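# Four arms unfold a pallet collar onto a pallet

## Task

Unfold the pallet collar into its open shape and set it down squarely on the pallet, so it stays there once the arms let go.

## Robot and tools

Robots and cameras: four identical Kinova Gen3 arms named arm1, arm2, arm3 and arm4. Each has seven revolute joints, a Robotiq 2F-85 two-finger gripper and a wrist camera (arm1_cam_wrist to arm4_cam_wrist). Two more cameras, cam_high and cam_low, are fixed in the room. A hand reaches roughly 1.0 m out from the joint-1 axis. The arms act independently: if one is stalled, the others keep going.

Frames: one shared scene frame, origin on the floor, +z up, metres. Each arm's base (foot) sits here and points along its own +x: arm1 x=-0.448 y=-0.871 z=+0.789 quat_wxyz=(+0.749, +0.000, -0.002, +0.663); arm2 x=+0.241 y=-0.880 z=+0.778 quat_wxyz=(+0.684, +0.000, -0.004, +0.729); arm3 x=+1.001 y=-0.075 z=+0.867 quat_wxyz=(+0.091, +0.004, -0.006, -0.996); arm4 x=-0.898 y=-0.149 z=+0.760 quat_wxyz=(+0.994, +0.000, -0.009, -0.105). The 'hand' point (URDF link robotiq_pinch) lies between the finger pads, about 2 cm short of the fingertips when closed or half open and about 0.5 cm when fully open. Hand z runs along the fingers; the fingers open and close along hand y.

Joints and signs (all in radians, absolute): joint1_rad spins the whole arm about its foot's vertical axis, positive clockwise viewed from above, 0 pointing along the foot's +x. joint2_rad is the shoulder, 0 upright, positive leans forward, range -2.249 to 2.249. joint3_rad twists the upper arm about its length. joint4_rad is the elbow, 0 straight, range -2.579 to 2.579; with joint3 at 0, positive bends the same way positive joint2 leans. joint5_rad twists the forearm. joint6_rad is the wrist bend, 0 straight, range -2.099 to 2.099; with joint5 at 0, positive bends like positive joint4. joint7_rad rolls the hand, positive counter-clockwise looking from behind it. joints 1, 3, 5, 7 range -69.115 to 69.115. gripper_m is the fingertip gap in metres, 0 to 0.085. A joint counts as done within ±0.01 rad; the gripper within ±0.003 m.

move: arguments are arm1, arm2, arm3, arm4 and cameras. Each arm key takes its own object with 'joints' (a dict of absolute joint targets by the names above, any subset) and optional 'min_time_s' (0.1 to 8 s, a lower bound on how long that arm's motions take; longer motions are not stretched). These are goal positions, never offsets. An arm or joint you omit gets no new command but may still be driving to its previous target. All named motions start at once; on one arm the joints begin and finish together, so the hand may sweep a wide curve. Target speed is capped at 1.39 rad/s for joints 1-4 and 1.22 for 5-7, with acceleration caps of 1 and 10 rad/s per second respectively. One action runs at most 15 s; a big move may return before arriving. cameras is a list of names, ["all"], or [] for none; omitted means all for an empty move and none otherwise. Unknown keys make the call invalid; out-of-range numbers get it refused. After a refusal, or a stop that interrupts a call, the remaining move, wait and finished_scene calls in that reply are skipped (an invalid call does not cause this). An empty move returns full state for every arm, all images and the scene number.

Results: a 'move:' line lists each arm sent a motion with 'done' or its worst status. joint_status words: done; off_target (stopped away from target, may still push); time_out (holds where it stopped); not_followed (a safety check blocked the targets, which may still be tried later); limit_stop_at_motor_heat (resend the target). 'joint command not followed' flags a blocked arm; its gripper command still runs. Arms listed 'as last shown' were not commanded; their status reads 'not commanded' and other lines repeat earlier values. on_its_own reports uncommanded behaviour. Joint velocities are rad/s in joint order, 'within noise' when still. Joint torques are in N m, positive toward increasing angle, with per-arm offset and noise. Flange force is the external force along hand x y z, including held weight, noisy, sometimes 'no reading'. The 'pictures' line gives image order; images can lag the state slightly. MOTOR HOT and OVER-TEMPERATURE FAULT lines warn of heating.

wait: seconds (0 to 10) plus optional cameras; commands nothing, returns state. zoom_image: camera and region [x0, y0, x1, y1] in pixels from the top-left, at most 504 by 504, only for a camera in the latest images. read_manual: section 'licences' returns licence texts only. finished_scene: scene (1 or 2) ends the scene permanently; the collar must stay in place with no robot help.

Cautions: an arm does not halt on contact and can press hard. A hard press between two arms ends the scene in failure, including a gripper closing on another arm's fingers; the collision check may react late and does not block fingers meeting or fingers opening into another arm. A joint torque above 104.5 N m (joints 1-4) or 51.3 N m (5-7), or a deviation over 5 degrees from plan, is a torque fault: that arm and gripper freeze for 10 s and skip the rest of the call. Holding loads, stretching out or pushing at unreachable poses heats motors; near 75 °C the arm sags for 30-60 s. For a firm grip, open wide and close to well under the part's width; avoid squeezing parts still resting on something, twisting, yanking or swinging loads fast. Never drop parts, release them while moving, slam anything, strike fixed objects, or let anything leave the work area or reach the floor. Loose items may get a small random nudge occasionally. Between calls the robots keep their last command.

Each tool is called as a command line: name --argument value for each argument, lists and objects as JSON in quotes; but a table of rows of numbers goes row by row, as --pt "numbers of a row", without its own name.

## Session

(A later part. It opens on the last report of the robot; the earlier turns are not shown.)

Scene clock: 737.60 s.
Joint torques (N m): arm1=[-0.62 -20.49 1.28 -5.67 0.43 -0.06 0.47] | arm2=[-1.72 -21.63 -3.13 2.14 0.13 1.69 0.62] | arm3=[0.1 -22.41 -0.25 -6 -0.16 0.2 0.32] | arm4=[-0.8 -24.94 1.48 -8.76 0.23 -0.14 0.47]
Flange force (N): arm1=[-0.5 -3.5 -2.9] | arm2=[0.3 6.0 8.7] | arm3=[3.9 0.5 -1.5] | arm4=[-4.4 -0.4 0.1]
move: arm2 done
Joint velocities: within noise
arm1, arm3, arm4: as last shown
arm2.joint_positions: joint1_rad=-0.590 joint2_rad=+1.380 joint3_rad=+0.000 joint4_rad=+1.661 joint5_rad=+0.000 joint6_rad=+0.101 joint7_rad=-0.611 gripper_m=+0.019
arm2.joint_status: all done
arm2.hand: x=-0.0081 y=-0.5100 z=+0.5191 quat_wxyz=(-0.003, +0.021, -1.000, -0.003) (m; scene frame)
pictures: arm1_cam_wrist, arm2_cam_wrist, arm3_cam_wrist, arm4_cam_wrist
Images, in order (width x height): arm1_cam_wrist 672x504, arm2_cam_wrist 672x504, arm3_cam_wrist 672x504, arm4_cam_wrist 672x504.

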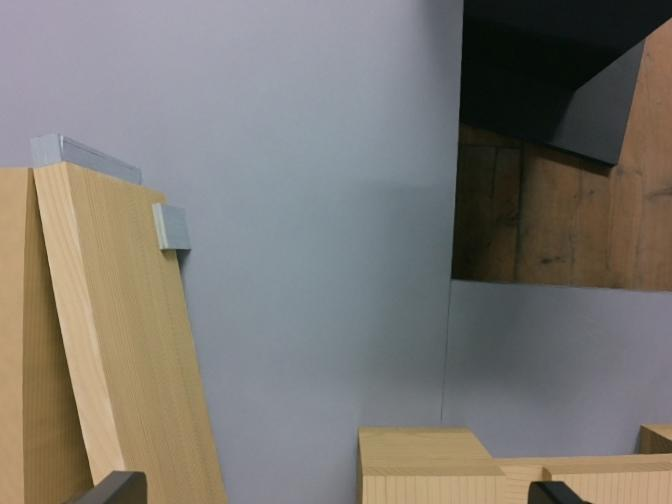

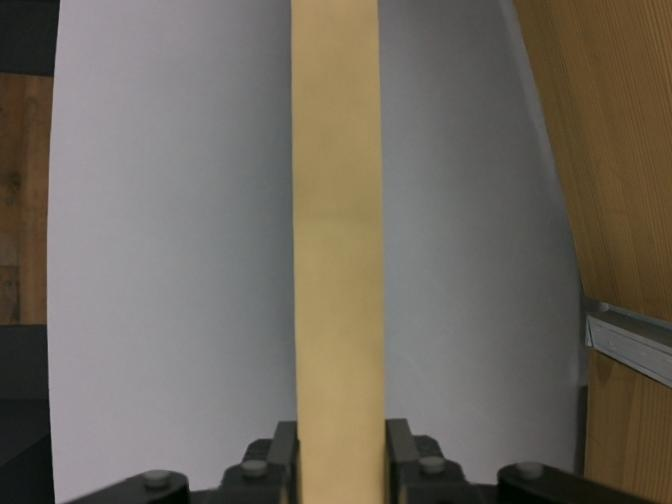

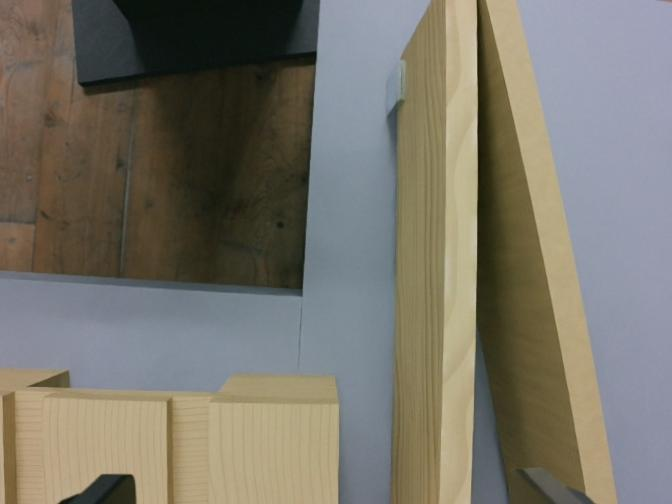

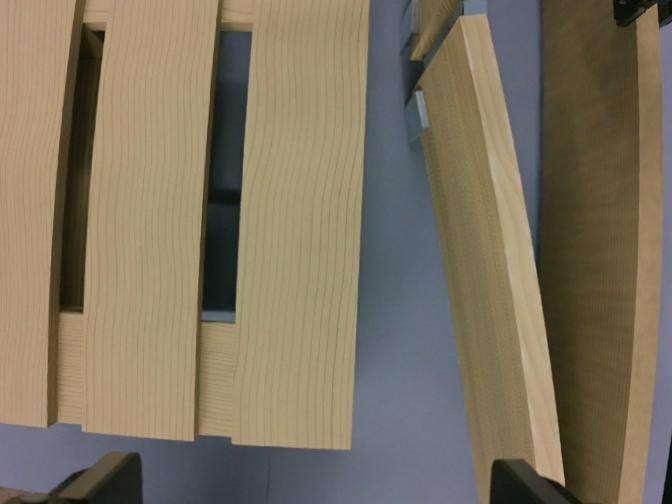

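move --arm1 '{"joints": {"joint1_rad": -0.1707, "joint2_rad": 1.2821, "joint4_rad": 2.0555, "joint6_rad": -0.196, "joint7_rad": -0.0089}}' --arm3 '{"joints": {"joint1_rad": -0.4514, "joint2_rad": 1.6252, "joint4_rad": 0.8136, "joint6_rad": 0.7028, "joint7_rad": 1.199}}' --arm4 '{"joints": {"joint1_rad": 0.2213, "joint2_rad": 1.4752, "joint4_rad": 0.8249, "joint6_rad": 0.8415, "joint7_rad": -0.8772}}' --cameras '["all"]'

Scene clock: 825.83 s.
Joint torques (N m): arm1=[-0.62 -16.41 1.33 1.25 0.44 -0.06 0.46] | arm2=[-1.77 -21.97 -3.06 2.23 0.09 1.68 0.61] | arm3=[0.06 -25.28 -0.16 -6.29 -0.2 0.22 0.31] | arm4=[-0.87 -26.79 1.58 -7.76 0.17 -0.14 0.54]
Flange force (N): arm1=[-0.2 -0.8 -4.3] | arm2=[0.4 6.4 9.6] | arm3=[5.7 -0.4 -3.2] | arm4=[-5.1 -3.6 -2.1]
move: arm1 done; arm3 done; arm4 done
Joint velocities: within noise
arm1.joint_positions: joint1_rad=-0.171 joint2_rad=+1.282 joint3_rad=+0.000 joint4_rad=+2.056 joint5_rad=+0.000 joint6_rad=-0.196 joint7_rad=-0.009 gripper_m=+0.085
arm1.joint_status: all done
arm1.hand: x=-0.4391 y=-0.5272 z=+0.5748 quat_wxyz=(-0.001, +0.020, -1.000, -0.002) (m; scene frame)
arm2: as last shown
arm2.hand: x=-0.0082 y=-0.5100 z=+0.5192 quat_wxyz=(-0.003, +0.021, -1.000, -0.003) (m; scene frame)
arm3.joint_positions: joint1_rad=-0.451 joint2_rad=+1.625 joint3_rad=+0.000 joint4_rad=+0.814 joint5_rad=+0.000 joint6_rad=+0.703 joint7_rad=+1.199 gripper_m=+0.085
arm3.joint_status: all done
arm3.hand: x=+0.4863 y=-0.4271 z=+0.5772 quat_wxyz=(-0.006, -0.991, -0.130, -0.004) (m; scene frame)
arm4.joint_positions: joint1_rad=+0.221 joint2_rad=+1.475 joint3_rad=+0.000 joint4_rad=+0.825 joint5_rad=+0.000 joint6_rad=+0.841 joint7_rad=-0.877 gripper_m=+0.085
arm4.joint_status: all done
arm4.hand: x=-0.3123 y=-0.4460 z=+0.5744 quat_wxyz=(-0.002, -0.991, -0.130, -0.008) (m; scene frame)
pictures: arm1_cam_wrist, arm2_cam_wrist, arm3_cam_wrist, arm4_cam_wrist, cam_high, cam_low
Images, in order (width x height): arm1_cam_wrist 672x504, arm2_cam_wrist 672x504, arm3_cam_wrist 672x504, arm4_cam_wrist 672x504, cam_high 672x504, cam_low 672x504.

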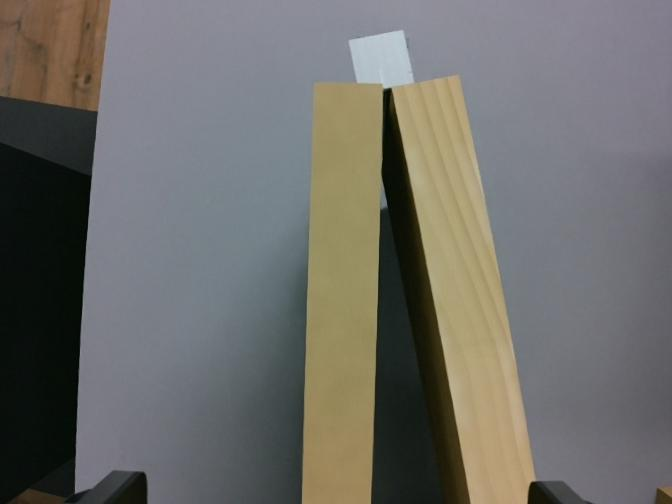

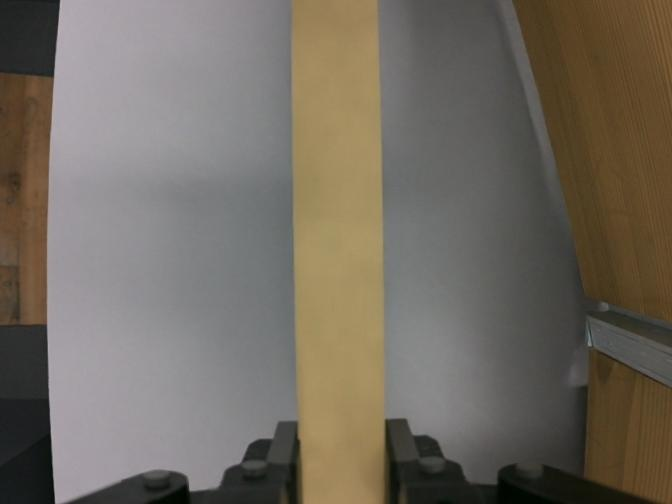

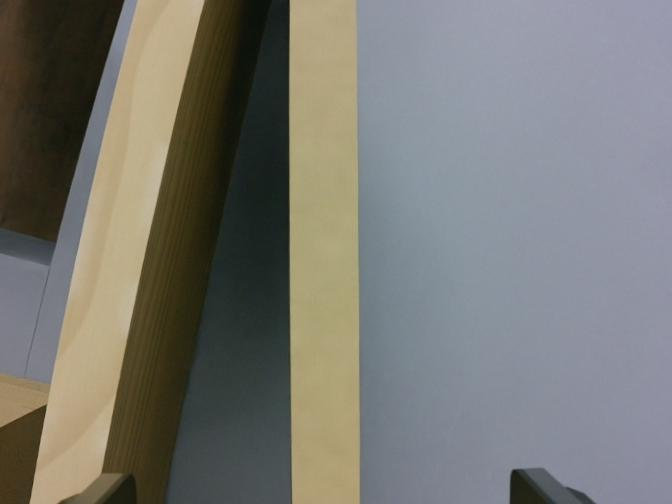

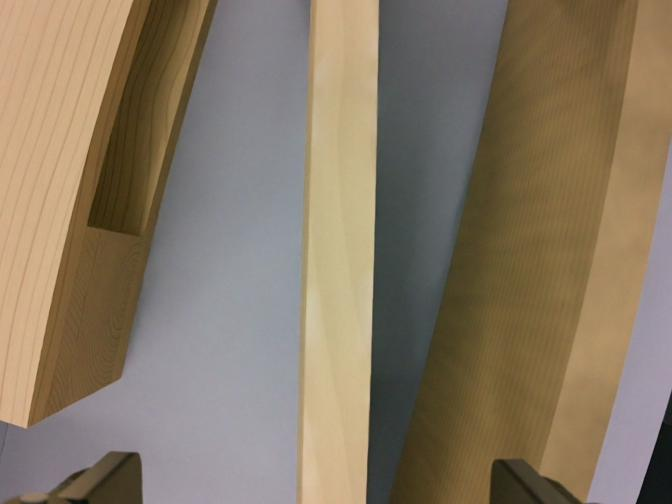

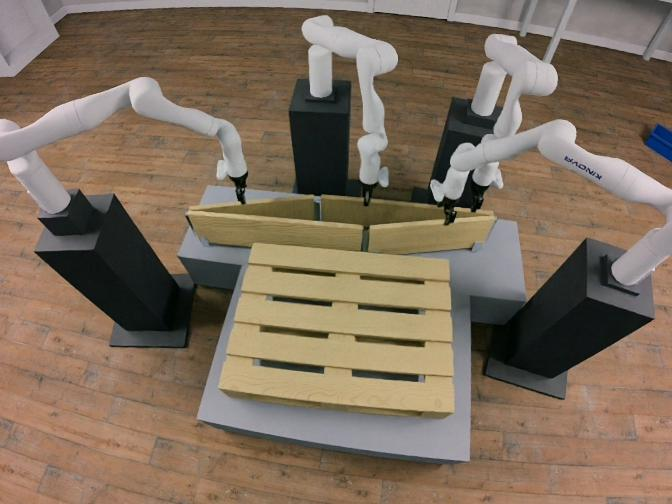

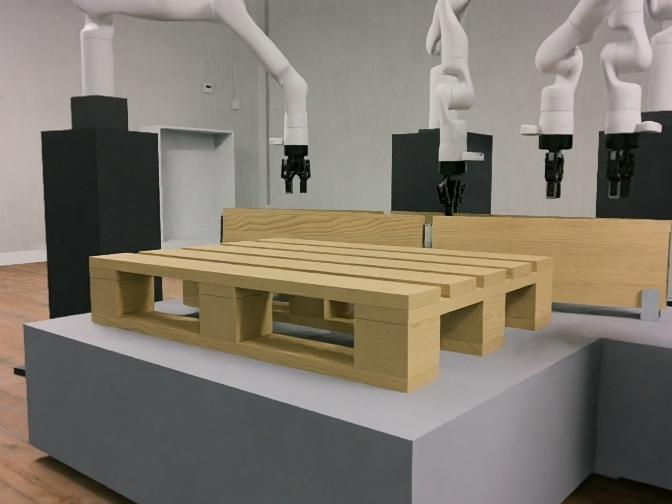

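move --arm1 '{"joints": {"gripper_m": 0.04}}' --arm3 '{"joints": {"gripper_m": 0.05}}' --arm4 '{"joints": {"gripper_m": 0.05}}'

move --arm1 '{"joints": {"joint2_rad": 1.4672, "joint4_rad": 1.9194, "joint6_rad": -0.245}, "min_time_s": 2}' --arm3 '{"joints": {"joint2_rad": 1.8304, "joint4_rad": 0.5507, "joint6_rad": 0.7605}, "min_time_s": 2}' --arm4 '{"joints": {"joint2_rad": 1.647, "joint4_rad": 0.6557, "joint6_rad": 0.8389}, "min_time_s": 2}' --cameras '["arm1_cam_wrist", "arm3_cam_wrist", "arm4_cam_wrist", "cam_low"]'

Scene clock: 841.97 s.
Joint torques (N m): arm1=[-0.61 -16.38 1.3 1.23 0.45 -0.09 0.46] | arm2=[-1.72 -21.95 -3.03 2.17 0.09 1.66 0.57] | arm3=[0.09 -25.26 -0.13 -6.29 -0.2 0.21 0.31] | arm4=[-1 -26.82 1.44 -7.73 0.16 -0.14 0.48]
Flange force (N): arm1=[-0.1 -0.7 -4.4] | arm2=[0.4 6.3 9.5] | arm3=[5.8 -0.4 -3.2] | arm4=[-5.1 -3.2 -2.0]
move: arm1 done; arm3 done; arm4 done
Joint velocities: within noise
arm1.joint_positions: joint1_rad=-0.171 joint2_rad=+1.282 joint3_rad=+0.000 joint4_rad=+2.056 joint5_rad=+0.000 joint6_rad=-0.196 joint7_rad=-0.009 gripper_m=+0.040
arm1.joint_status: all done
arm1.hand: x=-0.4391 y=-0.5272 z=+0.5748 quat_wxyz=(-0.001, +0.020, -1.000, -0.002) (m; scene frame)
arm2: as last shown
arm3.joint_positions: joint1_rad=-0.451 joint2_rad=+1.625 joint3_rad=+0.000 joint4_rad=+0.814 joint5_rad=+0.000 joint6_rad=+0.703 joint7_rad=+1.199 gripper_m=+0.050
arm3.joint_status: all done
arm3.hand: x=+0.4863 y=-0.4271 z=+0.5772 quat_wxyz=(-0.006, -0.991, -0.130, -0.004) (m; scene frame)
arm4.joint_positions: joint1_rad=+0.221 joint2_rad=+1.475 joint3_rad=+0.000 joint4_rad=+0.825 joint5_rad=+0.000 joint6_rad=+0.841 joint7_rad=-0.877 gripper_m=+0.050
arm4.joint_status: all done
arm4.hand: x=-0.3123 y=-0.4460 z=+0.5744 quat_wxyz=(-0.002, -0.991, -0.130, -0.008) (m; scene frame)
pictures: none

Scene clock: 844.27 s.
Joint torques (N m): arm1=[-0.62 -16.62 1.34 1.66 0.46 -0.06 0.48] | arm2=[-1.72 -21.97 -3.13 2.19 0.17 1.65 0.63] | arm3=[0.05 -25.01 -0.15 -6.64 -0.24 0.2 0.35] | arm4=[-0.95 -26.84 1.46 -7.7 0.16 -0.14 0.47]
Flange force (N): arm1=[-0.1 -0.5 -4.5] | arm2=[0.6 6.2 9.5] | arm3=[7.5 -1.0 -4.9] | arm4=[-5.9 -4.1 -3.2]
move: arm1 done; arm3 done; arm4 done
Joint velocities: within noise
arm1.joint_positions: joint1_rad=-0.171 joint2_rad=+1.467 joint3_rad=+0.000 joint4_rad=+1.919 joint5_rad=+0.000 joint6_rad=-0.245 joint7_rad=-0.009 gripper_m=+0.040
arm1.joint_status: all done
arm1.hand: x=-0.4389 y=-0.5269 z=+0.5019 quat_wxyz=(-0.001, +0.020, -1.000, -0.001) (m; scene frame)
arm2: as last shown
arm3.joint_positions: joint1_rad=-0.451 joint2_rad=+1.830 joint3_rad=+0.000 joint4_rad=+0.551 joint5_rad=+0.000 joint6_rad=+0.761 joint7_rad=+1.199 gripper_m=+0.050
arm3.joint_status: all done
arm3.hand: x=+0.4869 y=-0.4279 z=+0.5042 quat_wxyz=(-0.006, -0.991, -0.130, -0.004) (m; scene frame)
arm4.joint_positions: joint1_rad=+0.221 joint2_rad=+1.647 joint3_rad=+0.000 joint4_rad=+0.656 joint5_rad=+0.000 joint6_rad=+0.839 joint7_rad=-0.877 gripper_m=+0.050
arm4.joint_status: all done
arm4.hand: x=-0.3109 y=-0.4463 z=+0.5016 quat_wxyz=(-0.002, -0.991, -0.130, -0.008) (m; scene frame)
pictures: arm1_cam_wrist, arm3_cam_wrist, arm4_cam_wrist, cam_low
Images, in order (width x height): arm1_cam_wrist 672x504, arm3_cam_wrist 672x504, arm4_cam_wrist 672x504, cam_low 672x504.

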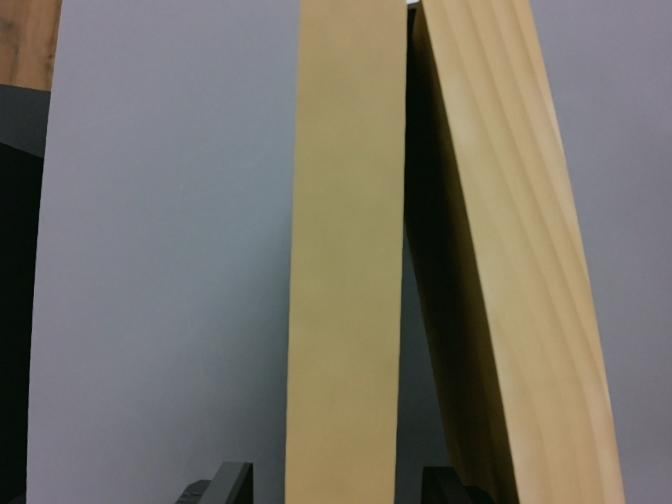

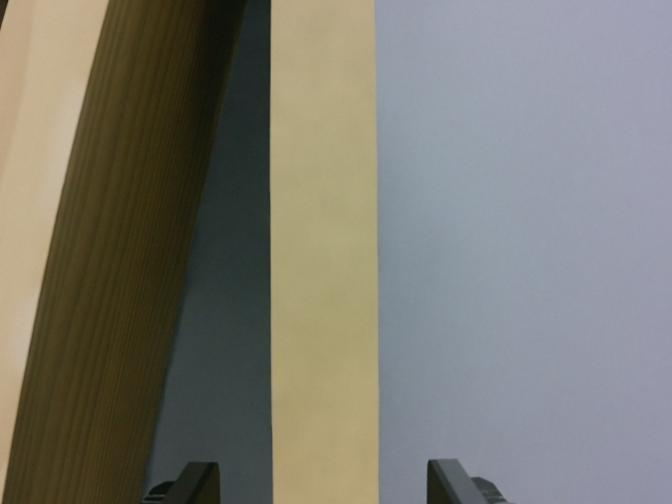

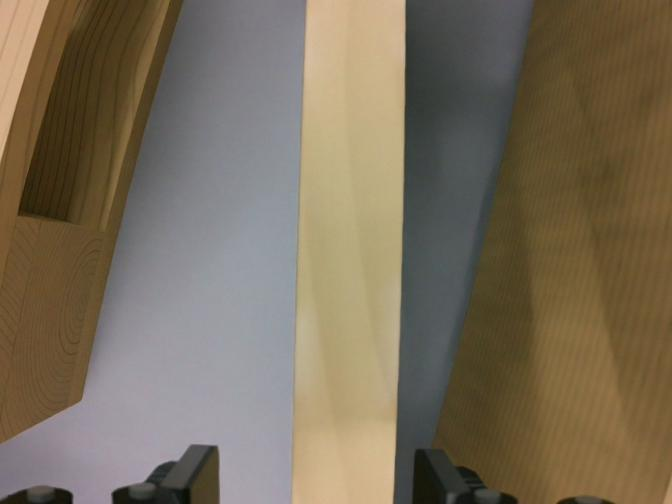

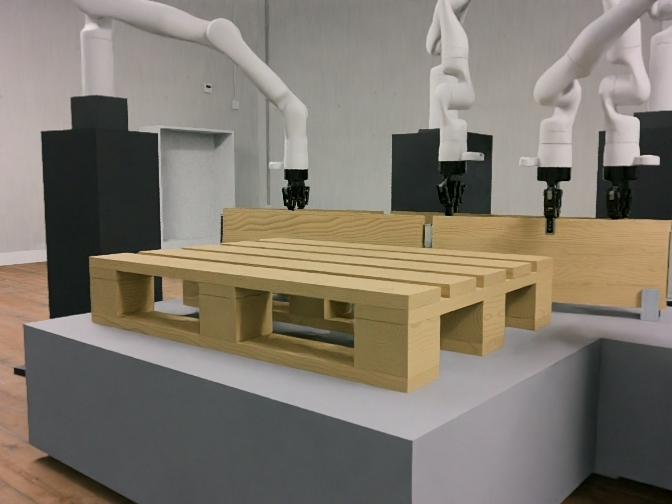

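move --arm1 '{"joints": {"gripper_m": 0.012}}' --arm3 '{"joints": {"gripper_m": 0.012}}' --arm4 '{"joints": {"gripper_m": 0.012}}'

move --arm2 '{"joints": {"gripper_m": 0.04}}'

move --arm2 '{"joints": {"joint2_rad": 1.4228, "joint4_rad": 1.6274, "joint6_rad": 0.0914}, "min_time_s": 1}' --cameras '["arm2_cam_wrist"]'

move --arm2 '{"joints": {"gripper_m": 0.012}}' --cameras '["all"]'

Scene clock: 852.13 s.
Joint torques (N m): arm1=[-0.89 -14.78 1.41 4.75 0.86 1.63 0.9] | arm2=[0.08 -24.66 0.22 -1.66 0.35 -0.77 0.62] | arm3=[-2.72 -24.99 -3.08 -6.6 -1.85 0.18 0.06] | arm4=[-1.53 -21.31 1.27 -6.43 0.17 -1.03 0.3]
Flange force (N): arm1=[0.1 3.4 -1.9] | arm2=[1.3 -0.1 7.7] | arm3=[5.3 -5.4 -4.7] | arm4=[-7.5 -4.0 -13.5]
move: arm1 off_target; arm3 off_target; arm4 off_target
Joint velocities: within noise
arm1.joint_positions: joint1_rad=-0.171 joint2_rad=+1.467 joint3_rad=+0.000 joint4_rad=+1.919 joint5_rad=+0.000 joint6_rad=-0.245 joint7_rad=-0.009 gripper_m=+0.019
arm1.joint_status: gripper_m off_target (ended at +0.019, target +0.012)
arm1.hand: x=-0.4389 y=-0.5269 z=+0.5019 quat_wxyz=(-0.001, +0.020, -1.000, -0.001) (m; scene frame)
arm2.joint_positions: joint1_rad=-0.590 joint2_rad=+1.379 joint3_rad=+0.000 joint4_rad=+1.661 joint5_rad=+0.000 joint6_rad=+0.101 joint7_rad=-0.611 gripper_m=+0.019
arm2.joint_status: not commanded
arm2.hand: x=-0.0082 y=-0.5099 z=+0.5192 quat_wxyz=(-0.003, +0.021, -1.000, -0.003) (m; scene frame)
arm3.joint_positions: joint1_rad=-0.451 joint2_rad=+1.830 joint3_rad=+0.000 joint4_rad=+0.551 joint5_rad=+0.000 joint6_rad=+0.761 joint7_rad=+1.199 gripper_m=+0.019
arm3.joint_status: gripper_m off_target (ended at +0.019, target +0.012)
arm3.hand: x=+0.4869 y=-0.4279 z=+0.5042 quat_wxyz=(-0.006, -0.991, -0.130, -0.004) (m; scene frame)
arm4.joint_positions: joint1_rad=+0.221 joint2_rad=+1.647 joint3_rad=+0.000 joint4_rad=+0.656 joint5_rad=+0.000 joint6_rad=+0.839 joint7_rad=-0.877 gripper_m=+0.019
arm4.joint_status: gripper_m off_target (ended at +0.019, target +0.012)
arm4.hand: x=-0.3109 y=-0.4463 z=+0.5016 quat_wxyz=(-0.002, -0.991, -0.130, -0.008) (m; scene frame)
pictures: none

Scene clock: 852.93 s.
Joint torques (N m): arm1=[-0.88 -15.69 1.45 5.17 0.83 1.57 0.88] | arm2=[1.13 -20.56 0.61 -0.33 -0.16 0.05 0.14] | arm3=[-2.74 -25 -3.11 -6.64 -1.86 0.09 0.06] | arm4=[-1.12 -21.41 1.58 -6.17 0.22 -0.89 0.2]
Flange force (N): arm1=[0.0 4.2 1.2] | arm2=[2.9 0.0 0.8] | arm3=[5.1 -5.4 -4.8] | arm4=[-6.0 -3.2 -12.5]
move: arm2 done
Joint velocities: within noise
arm1, arm3, arm4: as last shown
arm2.joint_positions: joint1_rad=-0.590 joint2_rad=+1.379 joint3_rad=+0.000 joint4_rad=+1.661 joint5_rad=+0.000 joint6_rad=+0.101 joint7_rad=-0.611 gripper_m=+0.040
arm2.joint_status: all done
arm2.hand: x=-0.0082 y=-0.5100 z=+0.5192 quat_wxyz=(-0.003, +0.021, -1.000, -0.003) (m; scene frame)
pictures: none

Scene clock: 854.23 s.
Joint torques (N m): arm1=[-0.85 -15.69 1.46 5.17 0.85 1.56 0.89] | arm2=[1.14 -20.64 0.67 -0.28 -0.21 0.06 0.13] | arm3=[-2.73 -24.99 -3.11 -6.64 -1.86 0.08 0.06] | arm4=[-1.1 -21.41 1.56 -6.21 0.24 -0.87 0.19]
Flange force (N): arm1=[0.1 4.2 1.2] | arm2=[2.7 -0.1 0.8] | arm3=[5.0 -5.4 -4.8] | arm4=[-6.3 -3.5 -12.6]
move: arm2 done
Joint velocities: within noise
arm1, arm3, arm4: as last shown
arm2.joint_positions: joint1_rad=-0.590 joint2_rad=+1.423 joint3_rad=+0.000 joint4_rad=+1.627 joint5_rad=+0.000 joint6_rad=+0.091 joint7_rad=-0.611 gripper_m=+0.040
arm2.joint_status: all done
arm2.hand: x=-0.0080 y=-0.5100 z=+0.5009 quat_wxyz=(-0.003, +0.021, -1.000, -0.003) (m; scene frame)
pictures: arm2_cam_wrist
Images, in order (width x height): arm2_cam_wrist 672x504.

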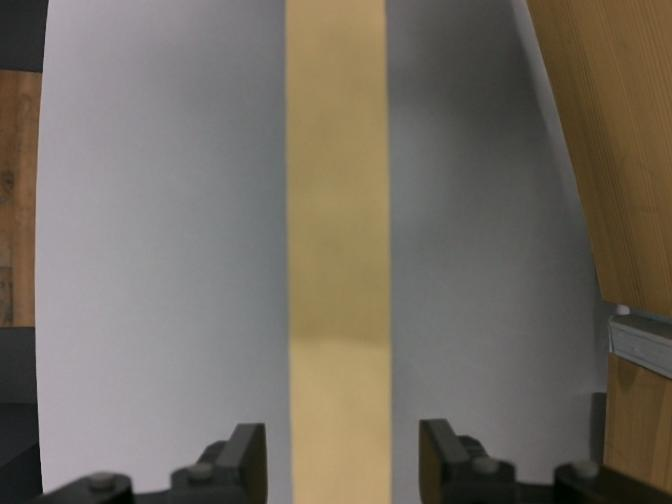

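Scene clock: 854.93 s.
Joint torques (N m): arm1=[-0.8 -15.81 1.47 5.55 0.76 1.54 0.84] | arm2=[0.36 -17.84 -0.23 -1.16 0.24 -0.31 0.6] | arm3=[-3.18 -25.25 -3.31 -7.07 -1.9 -0.25 0.11] | arm4=[-1.53 -21.37 0.99 -6.19 -0.16 -0.81 0.12]
Flange force (N): arm1=[0.0 5.3 2.3] | arm2=[0.9 -1.8 -7.7] | arm3=[5.9 -6.4 -5.5] | arm4=[-7.0 -3.1 -12.7]
move: arm2 off_target
Joint velocities: within noise
arm1, arm3, arm4: as last shown
arm1.hand: x=-0.4389 y=-0.5269 z=+0.5019 quat_wxyz=(-0.001, +0.020, -1.000, -0.002) (m; scene frame)
arm2.joint_positions: joint1_rad=-0.590 joint2_rad=+1.423 joint3_rad=+0.000 joint4_rad=+1.627 joint5_rad=+0.000 joint6_rad=+0.091 joint7_rad=-0.611 gripper_m=+0.019
arm2.joint_status: gripper_m off_target (ended at +0.019, target +0.012)
arm2.hand: x=-0.0080 y=-0.5100 z=+0.5009 quat_wxyz=(-0.003, +0.021, -1.000, -0.003) (m; scene frame)
pictures: arm1_cam_wrist, arm2_cam_wrist, arm3_cam_wrist, arm4_cam_wrist, cam_high, cam_low
Images, in order (width x height): arm1_cam_wrist 672x504, arm2_cam_wrist 672x504, arm3_cam_wrist 672x504, arm4_cam_wrist 672x504, cam_high 672x504, cam_low 672x504.

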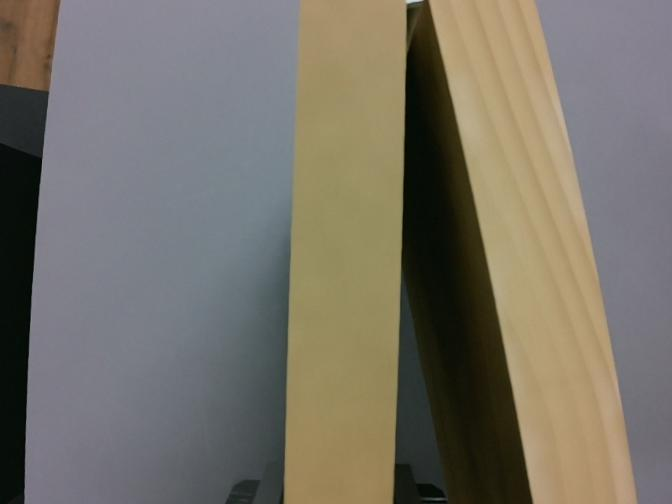

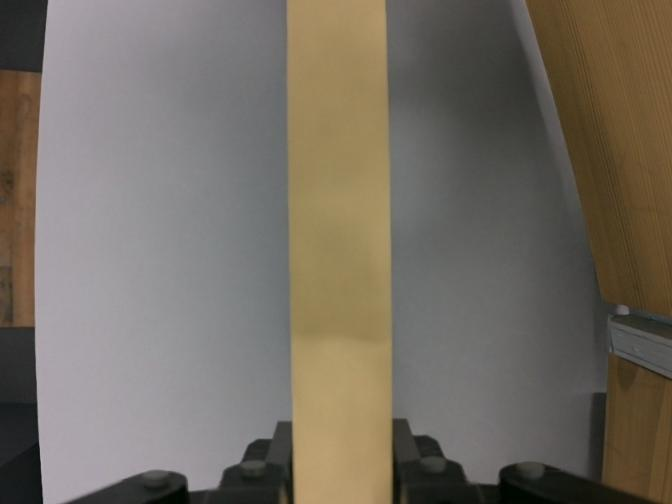

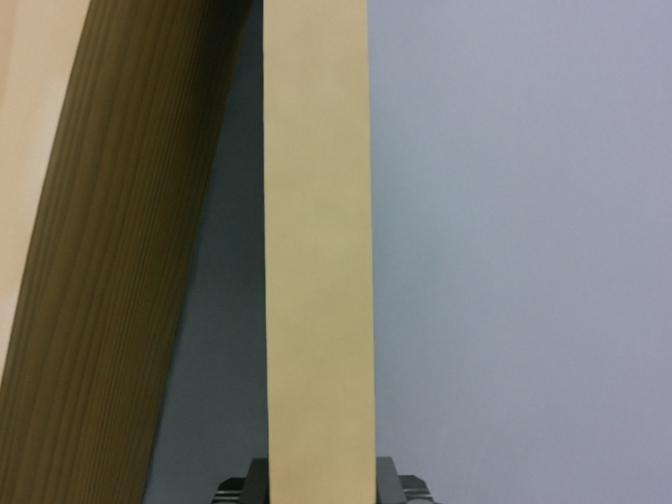

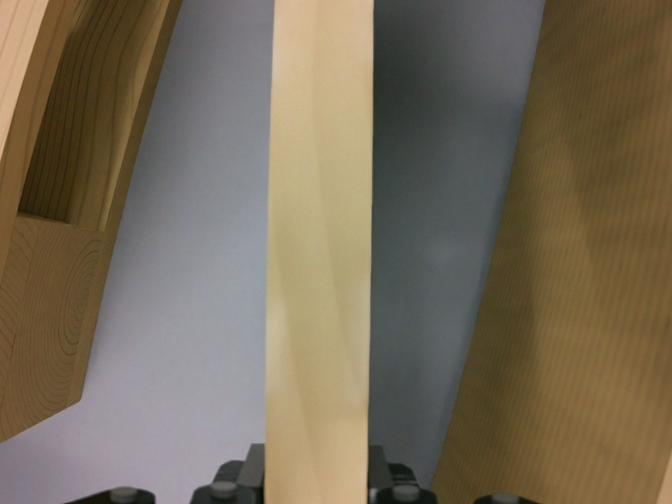

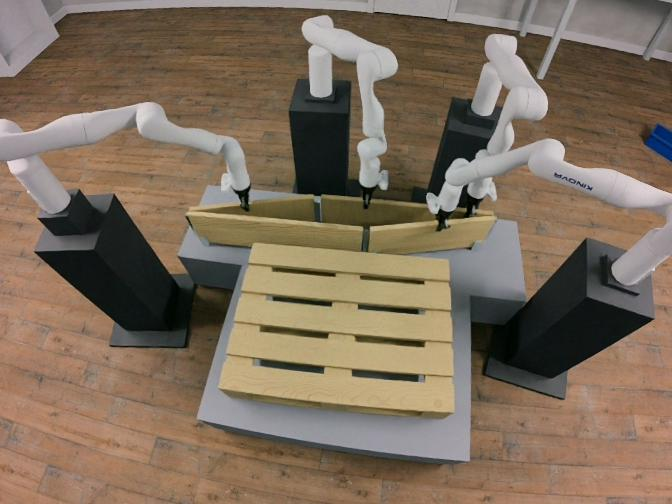

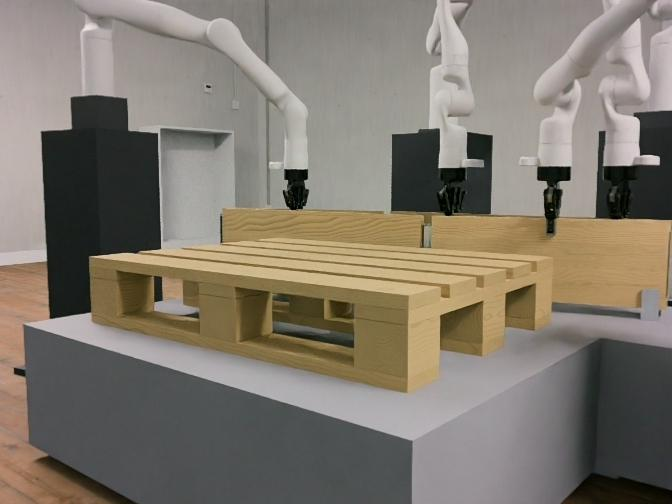

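move --arm1 '{"joints": {"joint1_rad": -0.1694, "joint2_rad": 1.3157, "joint4_rad": 2.0323, "joint6_rad": -0.2064, "joint7_rad": -0.0076}, "min_time_s": 2}' --arm2 '{"joints": {"joint1_rad": -0.5885, "joint2_rad": 1.2813, "joint4_rad": 1.7274, "joint6_rad": 0.1329, "joint7_rad": -0.6103}, "min_time_s": 2}' --arm3 '{"joints": {"joint1_rad": -0.452, "joint2_rad": 1.6582, "joint4_rad": 0.7758, "joint6_rad": 0.7076, "joint7_rad": 1.1984}, "min_time_s": 2}' --arm4 '{"joints": {"joint1_rad": 0.2223, "joint2_rad": 1.5077, "joint4_rad": 0.7925, "joint6_rad": 0.8414, "joint7_rad": -0.8762}, "min_time_s": 2}' --cameras '["cam_low", "cam_high"]'

Scene clock: 1097.33 s.
Joint torques (N m): arm1=[0.31 -19.92 3.44 3.12 0.6 0.34 0.87] | arm2=[-0.14 -19.33 -0.57 -1.53 0.21 -0.43 0.51] | arm3=[-4.95 -39.35 -4.22 -7.21 -2.04 3.12 0.04] | arm4=[2.26 -32.57 3.05 -5.7 0.29 3.47 0.17]
Flange force (N): arm1=[3.6 1.2 8.0] | arm2=[0.2 -0.6 -3.7] | arm3=[-8.5 -4.5 29.1] | arm4=[6.8 1.4 15.4]
move: arm1 done; arm2 done; arm3 done; arm4 done
Joint velocities: within noise
arm1.joint_positions: joint1_rad=-0.169 joint2_rad=+1.316 joint3_rad=+0.000 joint4_rad=+2.032 joint5_rad=+0.000 joint6_rad=-0.206 joint7_rad=-0.008 gripper_m=+0.019
arm1.joint_status: all done
arm1.hand: x=-0.4386 y=-0.5267 z=+0.5619 quat_wxyz=(-0.001, +0.020, -1.000, -0.001) (m; scene frame)
arm2.joint_positions: joint1_rad=-0.588 joint2_rad=+1.281 joint3_rad=+0.000 joint4_rad=+1.727 joint5_rad=+0.000 joint6_rad=+0.133 joint7_rad=-0.610 gripper_m=+0.019
arm2.joint_status: all done
arm2.hand: x=-0.0080 y=-0.5099 z=+0.5604 quat_wxyz=(-0.003, +0.021, -1.000, -0.003) (m; scene frame)
arm3.joint_positions: joint1_rad=-0.452 joint2_rad=+1.658 joint3_rad=+0.000 joint4_rad=+0.776 joint5_rad=+0.000 joint6_rad=+0.708 joint7_rad=+1.198 gripper_m=+0.019
arm3.joint_status: all done
arm3.hand: x=+0.4865 y=-0.4276 z=+0.5643 quat_wxyz=(-0.006, -0.991, -0.130, -0.004) (m; scene frame)
arm4.joint_positions: joint1_rad=+0.222 joint2_rad=+1.508 joint3_rad=+0.000 joint4_rad=+0.792 joint5_rad=+0.000 joint6_rad=+0.841 joint7_rad=-0.876 gripper_m=+0.019
arm4.joint_status: all done
arm4.hand: x=-0.3114 y=-0.4471 z=+0.5608 quat_wxyz=(-0.002, -0.991, -0.130, -0.008) (m; scene frame)
pictures: cam_high, cam_low
Images, in order (width x height): cam_high 672x504, cam_low 672x504.

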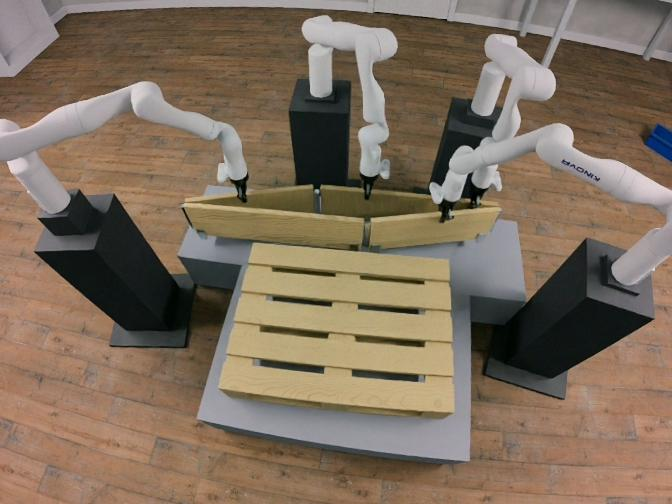

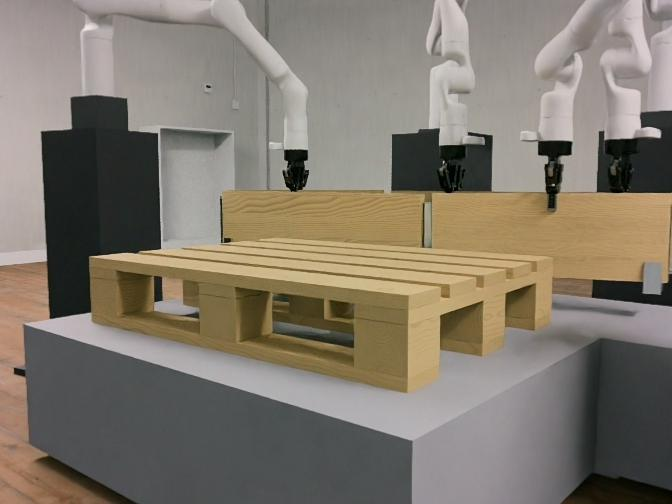

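move --arm1 '{"joints": {"joint1_rad": -0.1691, "joint2_rad": 1.1548, "joint4_rad": 2.1208, "joint6_rad": -0.134, "joint7_rad": -0.0073}, "min_time_s": 1.8}' --arm2 '{"joints": {"joint1_rad": -0.5873, "joint2_rad": 1.1378, "joint4_rad": 1.8018, "joint6_rad": 0.202, "joint7_rad": -0.6091}, "min_time_s": 1.8}' --arm3 '{"joints": {"joint1_rad": -0.4533, "joint2_rad": 1.5135, "joint4_rad": 0.9248, "joint6_rad": 0.7033, "joint7_rad": 1.1971}, "min_time_s": 1.8}' --arm4 '{"joints": {"joint1_rad": 0.2218, "joint2_rad": 1.3847, "joint4_rad": 0.8792, "joint6_rad": 0.8777, "joint7_rad": -0.8767}, "min_time_s": 1.8}'

move --arm1 '{"joints": {"joint1_rad": -0.1689, "joint2_rad": 0.9846, "joint4_rad": 2.1806, "joint6_rad": -0.0236, "joint7_rad": -0.0071}, "min_time_s": 1.8}' --arm2 '{"joints": {"joint1_rad": -0.5863, "joint2_rad": 0.995, "joint4_rad": 1.8487, "joint6_rad": 0.2979, "joint7_rad": -0.6081}, "min_time_s": 1.8}' --arm3 '{"joints": {"joint1_rad": -0.4548, "joint2_rad": 1.3833, "joint4_rad": 1.0268, "joint6_rad": 0.7315, "joint7_rad": 1.1956}, "min_time_s": 1.8}' --arm4 '{"joints": {"joint1_rad": 0.2211, "joint2_rad": 1.2751, "joint4_rad": 0.9271, "joint6_rad": 0.9394, "joint7_rad": -0.8774}, "min_time_s": 1.8}' --cameras '["all"]'

Scene clock: 1109.77 s.
Joint torques (N m): arm1=[0.44 -19.23 3.68 1.2 0.71 -0.1 0.94] | arm2=[0.01 -19.84 -0.19 -1.55 0.31 -0.1 0.64] | arm3=[-3.88 -40.33 -3.47 -8.31 -1.64 2.23 0.08] | arm4=[2.03 -35.15 3.16 -7.41 0.38 2.87 0.27]
Flange force (N): arm1=[4.2 -0.5 5.0] | arm2=[1.4 0.1 -0.5] | arm3=[-5.8 -3.5 27.9] | arm4=[6.2 1.1 18.0]
move: arm1 done; arm2 done; arm3 done; arm4 done
Joint velocities: within noise
arm1.joint_positions: joint1_rad=-0.169 joint2_rad=+1.155 joint3_rad=+0.000 joint4_rad=+2.121 joint5_rad=+0.000 joint6_rad=-0.134 joint7_rad=-0.007 gripper_m=+0.019
arm1.joint_status: all done
arm1.hand: x=-0.4387 y=-0.5267 z=+0.6219 quat_wxyz=(-0.001, +0.020, -1.000, -0.002) (m; scene frame)
arm2.joint_positions: joint1_rad=-0.587 joint2_rad=+1.138 joint3_rad=+0.000 joint4_rad=+1.802 joint5_rad=+0.000 joint6_rad=+0.202 joint7_rad=-0.609 gripper_m=+0.019
arm2.joint_status: all done
arm2.hand: x=-0.0079 y=-0.5099 z=+0.6205 quat_wxyz=(-0.003, +0.021, -1.000, -0.003) (m; scene frame)
arm3.joint_positions: joint1_rad=-0.453 joint2_rad=+1.514 joint3_rad=+0.000 joint4_rad=+0.925 joint5_rad=+0.000 joint6_rad=+0.703 joint7_rad=+1.197 gripper_m=+0.019
arm3.joint_status: all done
arm3.hand: x=+0.4865 y=-0.4276 z=+0.6243 quat_wxyz=(-0.006, -0.991, -0.130, -0.004) (m; scene frame)
arm4.joint_positions: joint1_rad=+0.222 joint2_rad=+1.385 joint3_rad=+0.000 joint4_rad=+0.879 joint5_rad=+0.000 joint6_rad=+0.878 joint7_rad=-0.877 gripper_m=+0.019
arm4.joint_status: all done
arm4.hand: x=-0.3113 y=-0.4471 z=+0.6207 quat_wxyz=(-0.002, -0.991, -0.130, -0.008) (m; scene frame)
pictures: none

Scene clock: 1111.87 s.
Joint torques (N m): arm1=[0.97 -19.29 4.24 -0.44 0.94 -0.25 1.02] | arm2=[-0.46 -19.77 -0.79 -2.86 0.21 -0.28 0.68] | arm3=[-2.92 -42.1 -2.57 -10.37 -1.22 1.31 0.25] | arm4=[1.31 -35.57 2.55 -9.07 0.09 2.06 0.38]
Flange force (N): arm1=[5.8 -1.6 6.5] | arm2=[0.2 -0.1 -0.1] | arm3=[-2.6 -2.7 28.5] | arm4=[3.7 0.1 17.0]
move: arm1 done; arm2 done; arm3 done; arm4 done
Joint velocities: within noise
arm1.joint_positions: joint1_rad=-0.169 joint2_rad=+0.985 joint3_rad=+0.000 joint4_rad=+2.181 joint5_rad=+0.000 joint6_rad=-0.024 joint7_rad=-0.007 gripper_m=+0.019
arm1.joint_status: all done
arm1.hand: x=-0.4388 y=-0.5266 z=+0.6819 quat_wxyz=(-0.001, +0.020, -1.000, -0.001) (m; scene frame)
arm2.joint_positions: joint1_rad=-0.586 joint2_rad=+0.995 joint3_rad=+0.000 joint4_rad=+1.849 joint5_rad=+0.000 joint6_rad=+0.298 joint7_rad=-0.608 gripper_m=+0.019
arm2.joint_status: all done
arm2.hand: x=-0.0080 y=-0.5098 z=+0.6805 quat_wxyz=(-0.003, +0.021, -1.000, -0.003) (m; scene frame)
arm3.joint_positions: joint1_rad=-0.455 joint2_rad=+1.383 joint3_rad=+0.000 joint4_rad=+1.027 joint5_rad=+0.000 joint6_rad=+0.731 joint7_rad=+1.196 gripper_m=+0.019
arm3.joint_status: all done
arm3.hand: x=+0.4865 y=-0.4277 z=+0.6845 quat_wxyz=(-0.006, -0.991, -0.130, -0.004) (m; scene frame)
arm4.joint_positions: joint1_rad=+0.221 joint2_rad=+1.275 joint3_rad=+0.000 joint4_rad=+0.927 joint5_rad=+0.000 joint6_rad=+0.939 joint7_rad=-0.877 gripper_m=+0.019
arm4.joint_status: all done
arm4.hand: x=-0.3113 y=-0.4469 z=+0.6808 quat_wxyz=(-0.002, -0.991, -0.130, -0.008) (m; scene frame)
pictures: arm1_cam_wrist, arm2_cam_wrist, arm3_cam_wrist, arm4_cam_wrist, cam_high, cam_low
Images, in order (width x height): arm1_cam_wrist 672x504, arm2_cam_wrist 672x504, arm3_cam_wrist 672x504, arm4_cam_wrist 672x504, cam_high 672x504, cam_low 672x504.

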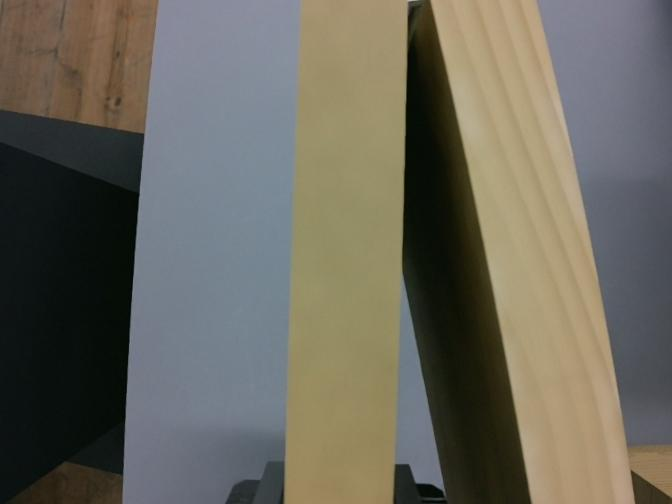

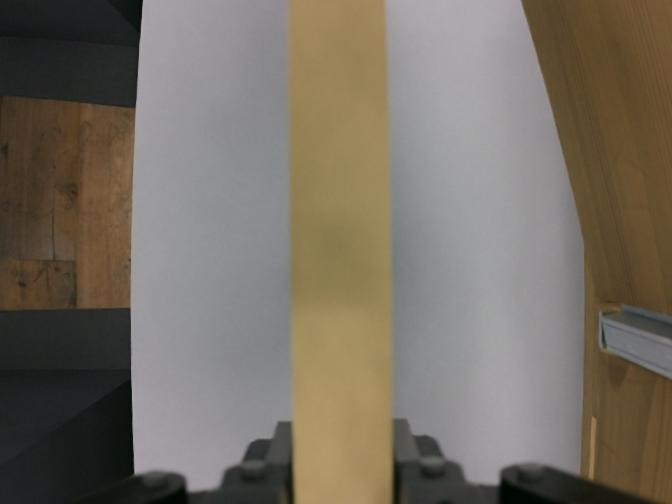

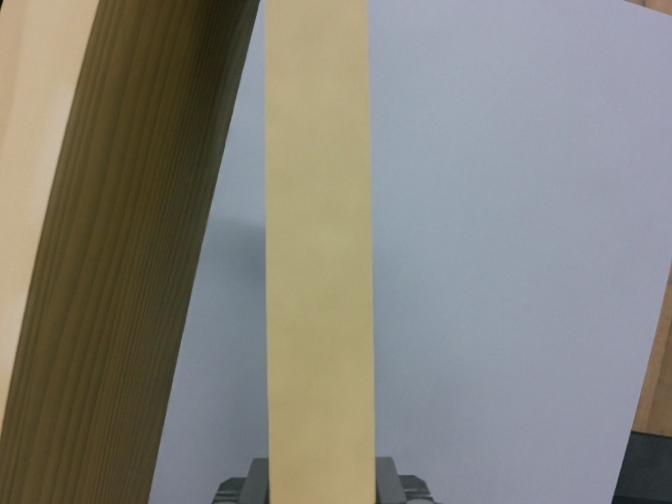

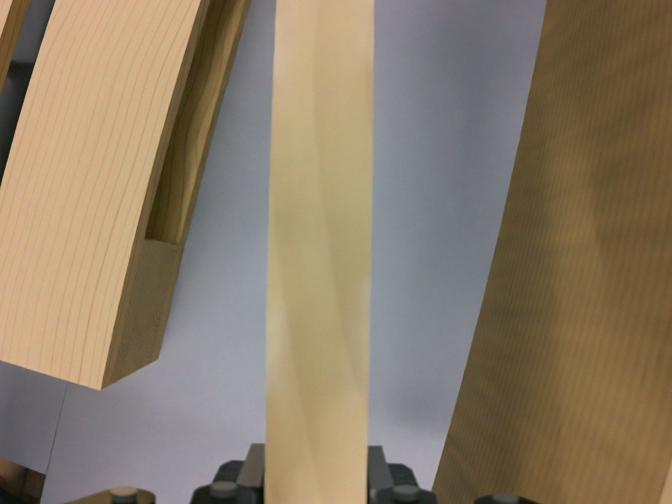

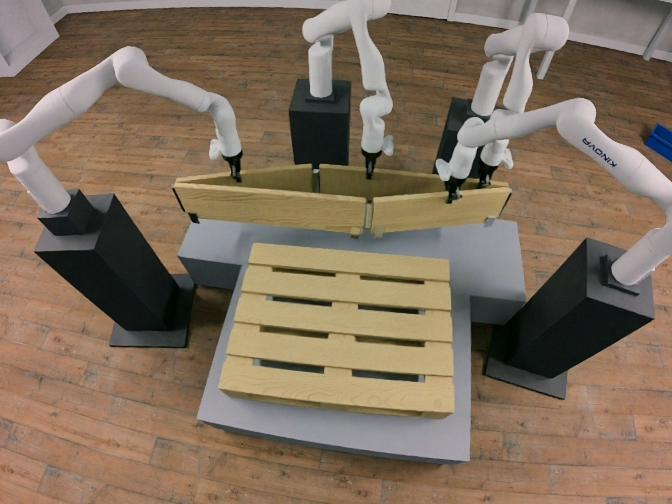

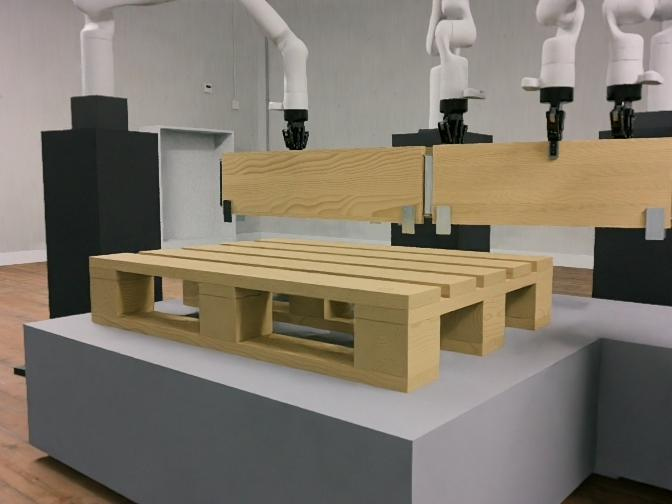

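move --arm1 '{"joints": {"joint1_rad": -0.024, "joint2_rad": 0.9892, "joint4_rad": 2.0587, "joint6_rad": 0.0937, "joint7_rad": 0.1422}, "min_time_s": 2.5}' --arm2 '{"joints": {"joint1_rad": -0.4442, "joint2_rad": 1.0, "joint4_rad": 1.8348, "joint6_rad": 0.3068, "joint7_rad": -0.4616}, "min_time_s": 2.5}' --arm3 '{"joints": {"joint1_rad": -0.3209, "joint2_rad": 1.27, "joint4_rad": 1.3925, "joint6_rad": 0.4791, "joint7_rad": 1.604}, "min_time_s": 2.5}' --arm4 '{"joints": {"joint1_rad": 0.0666, "joint2_rad": 1.2398, "joint4_rad": 1.0234, "joint6_rad": 0.8784, "joint7_rad": -0.7574}, "min_time_s": 2.5}' --cameras '["arm1_cam_wrist", "arm2_cam_wrist", "arm3_cam_wrist", "arm4_cam_wrist", "cam_high"]'

Scene clock: 1189.97 s.
Joint torques (N m): arm1=[0.99 -20.57 3.82 1.64 1.1 1.49 1] | arm2=[-1.55 -18.18 -1.9 -7.36 0.23 -3.28 0.81] | arm3=[-7.76 -38.18 -8.66 -3.52 -1.88 2.94 0.95] | arm4=[-1.39 -31.13 0.15 -4.66 -0.65 4.61 0.8]
Flange force (N): arm1=[4.0 4.8 12.1] | arm2=[-5.1 -7.0 -11.9] | arm3=[-9.5 -12.4 35.1] | arm4=[4.3 6.9 15.9]
move: arm1 done; arm2 done; arm3 done; arm4 done
Joint velocities: within noise
arm1.joint_positions: joint1_rad=-0.024 joint2_rad=+0.989 joint3_rad=+0.000 joint4_rad=+2.059 joint5_rad=+0.000 joint6_rad=+0.094 joint7_rad=+0.142 gripper_m=+0.019
arm1.joint_status: all done
arm1.hand: x=-0.3855 y=-0.4937 z=+0.6818 quat_wxyz=(-0.001, +0.022, -1.000, -0.001) (m; scene frame)
arm2.joint_positions: joint1_rad=-0.444 joint2_rad=+1.000 joint3_rad=+0.000 joint4_rad=+1.835 joint5_rad=+0.000 joint6_rad=+0.307 joint7_rad=-0.462 gripper_m=+0.019
arm2.joint_status: all done
arm2.hand: x=+0.0450 y=-0.4748 z=+0.6801 quat_wxyz=(-0.003, +0.023, -1.000, -0.003) (m; scene frame)
arm3.joint_positions: joint1_rad=-0.321 joint2_rad=+1.270 joint3_rad=+0.000 joint4_rad=+1.392 joint5_rad=+0.000 joint6_rad=+0.479 joint7_rad=+1.604 gripper_m=+0.019
arm3.joint_status: all done
arm3.hand: x=+0.5114 y=-0.3188 z=+0.6848 quat_wxyz=(-0.006, -0.964, -0.265, -0.003) (m; scene frame)
arm4.joint_positions: joint1_rad=+0.067 joint2_rad=+1.240 joint3_rad=+0.000 joint4_rad=+1.023 joint5_rad=+0.000 joint6_rad=+0.878 joint7_rad=-0.757 gripper_m=+0.019
arm4.joint_status: all done
arm4.hand: x=-0.2882 y=-0.3488 z=+0.6800 quat_wxyz=(-0.003, -0.964, -0.265, -0.008) (m; scene frame)
pictures: arm1_cam_wrist, arm2_cam_wrist, arm3_cam_wrist, arm4_cam_wrist, cam_high
Images, in order (width x height): arm1_cam_wrist 672x504, arm2_cam_wrist 672x504, arm3_cam_wrist 672x504, arm4_cam_wrist 672x504, cam_high 672x504.

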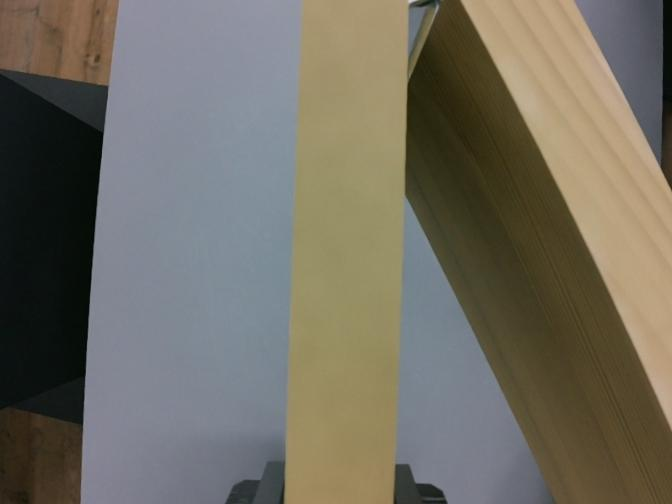

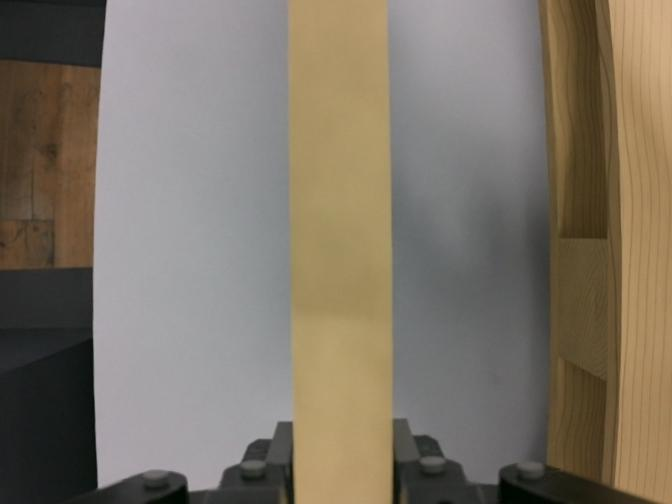

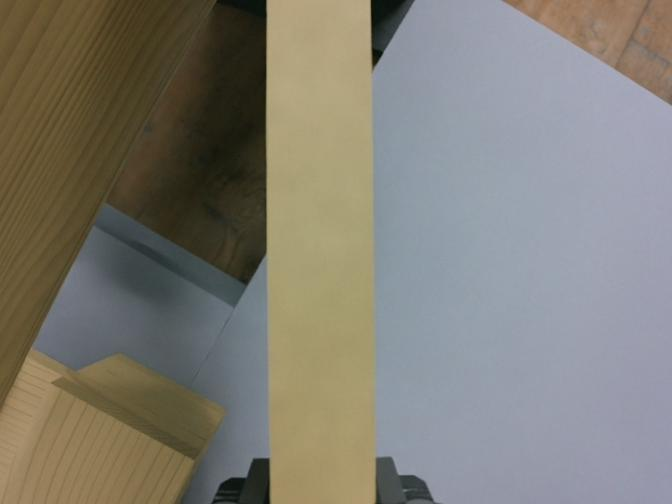

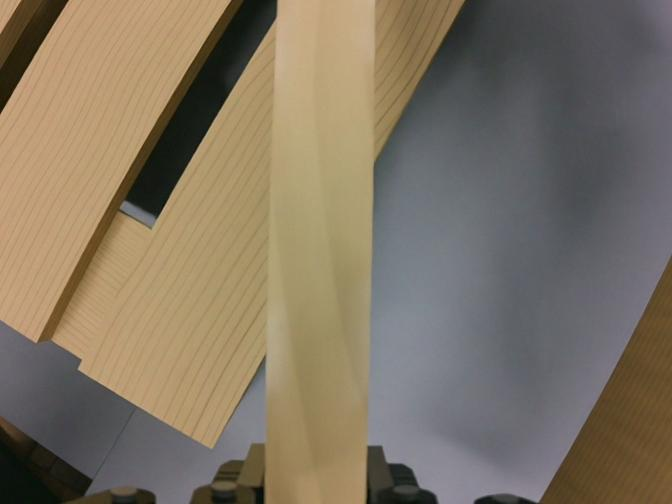

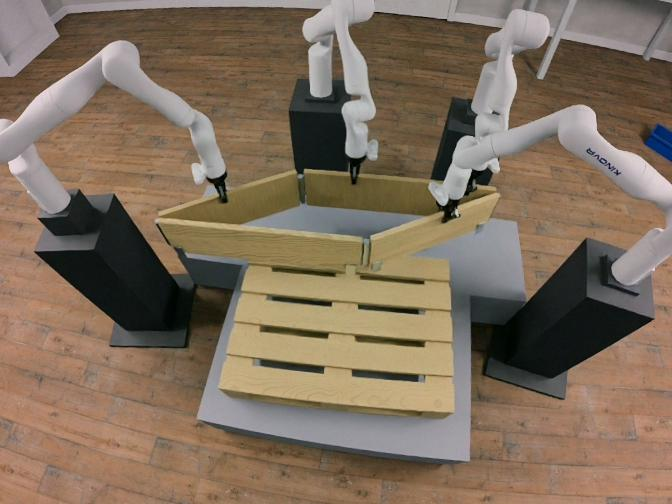

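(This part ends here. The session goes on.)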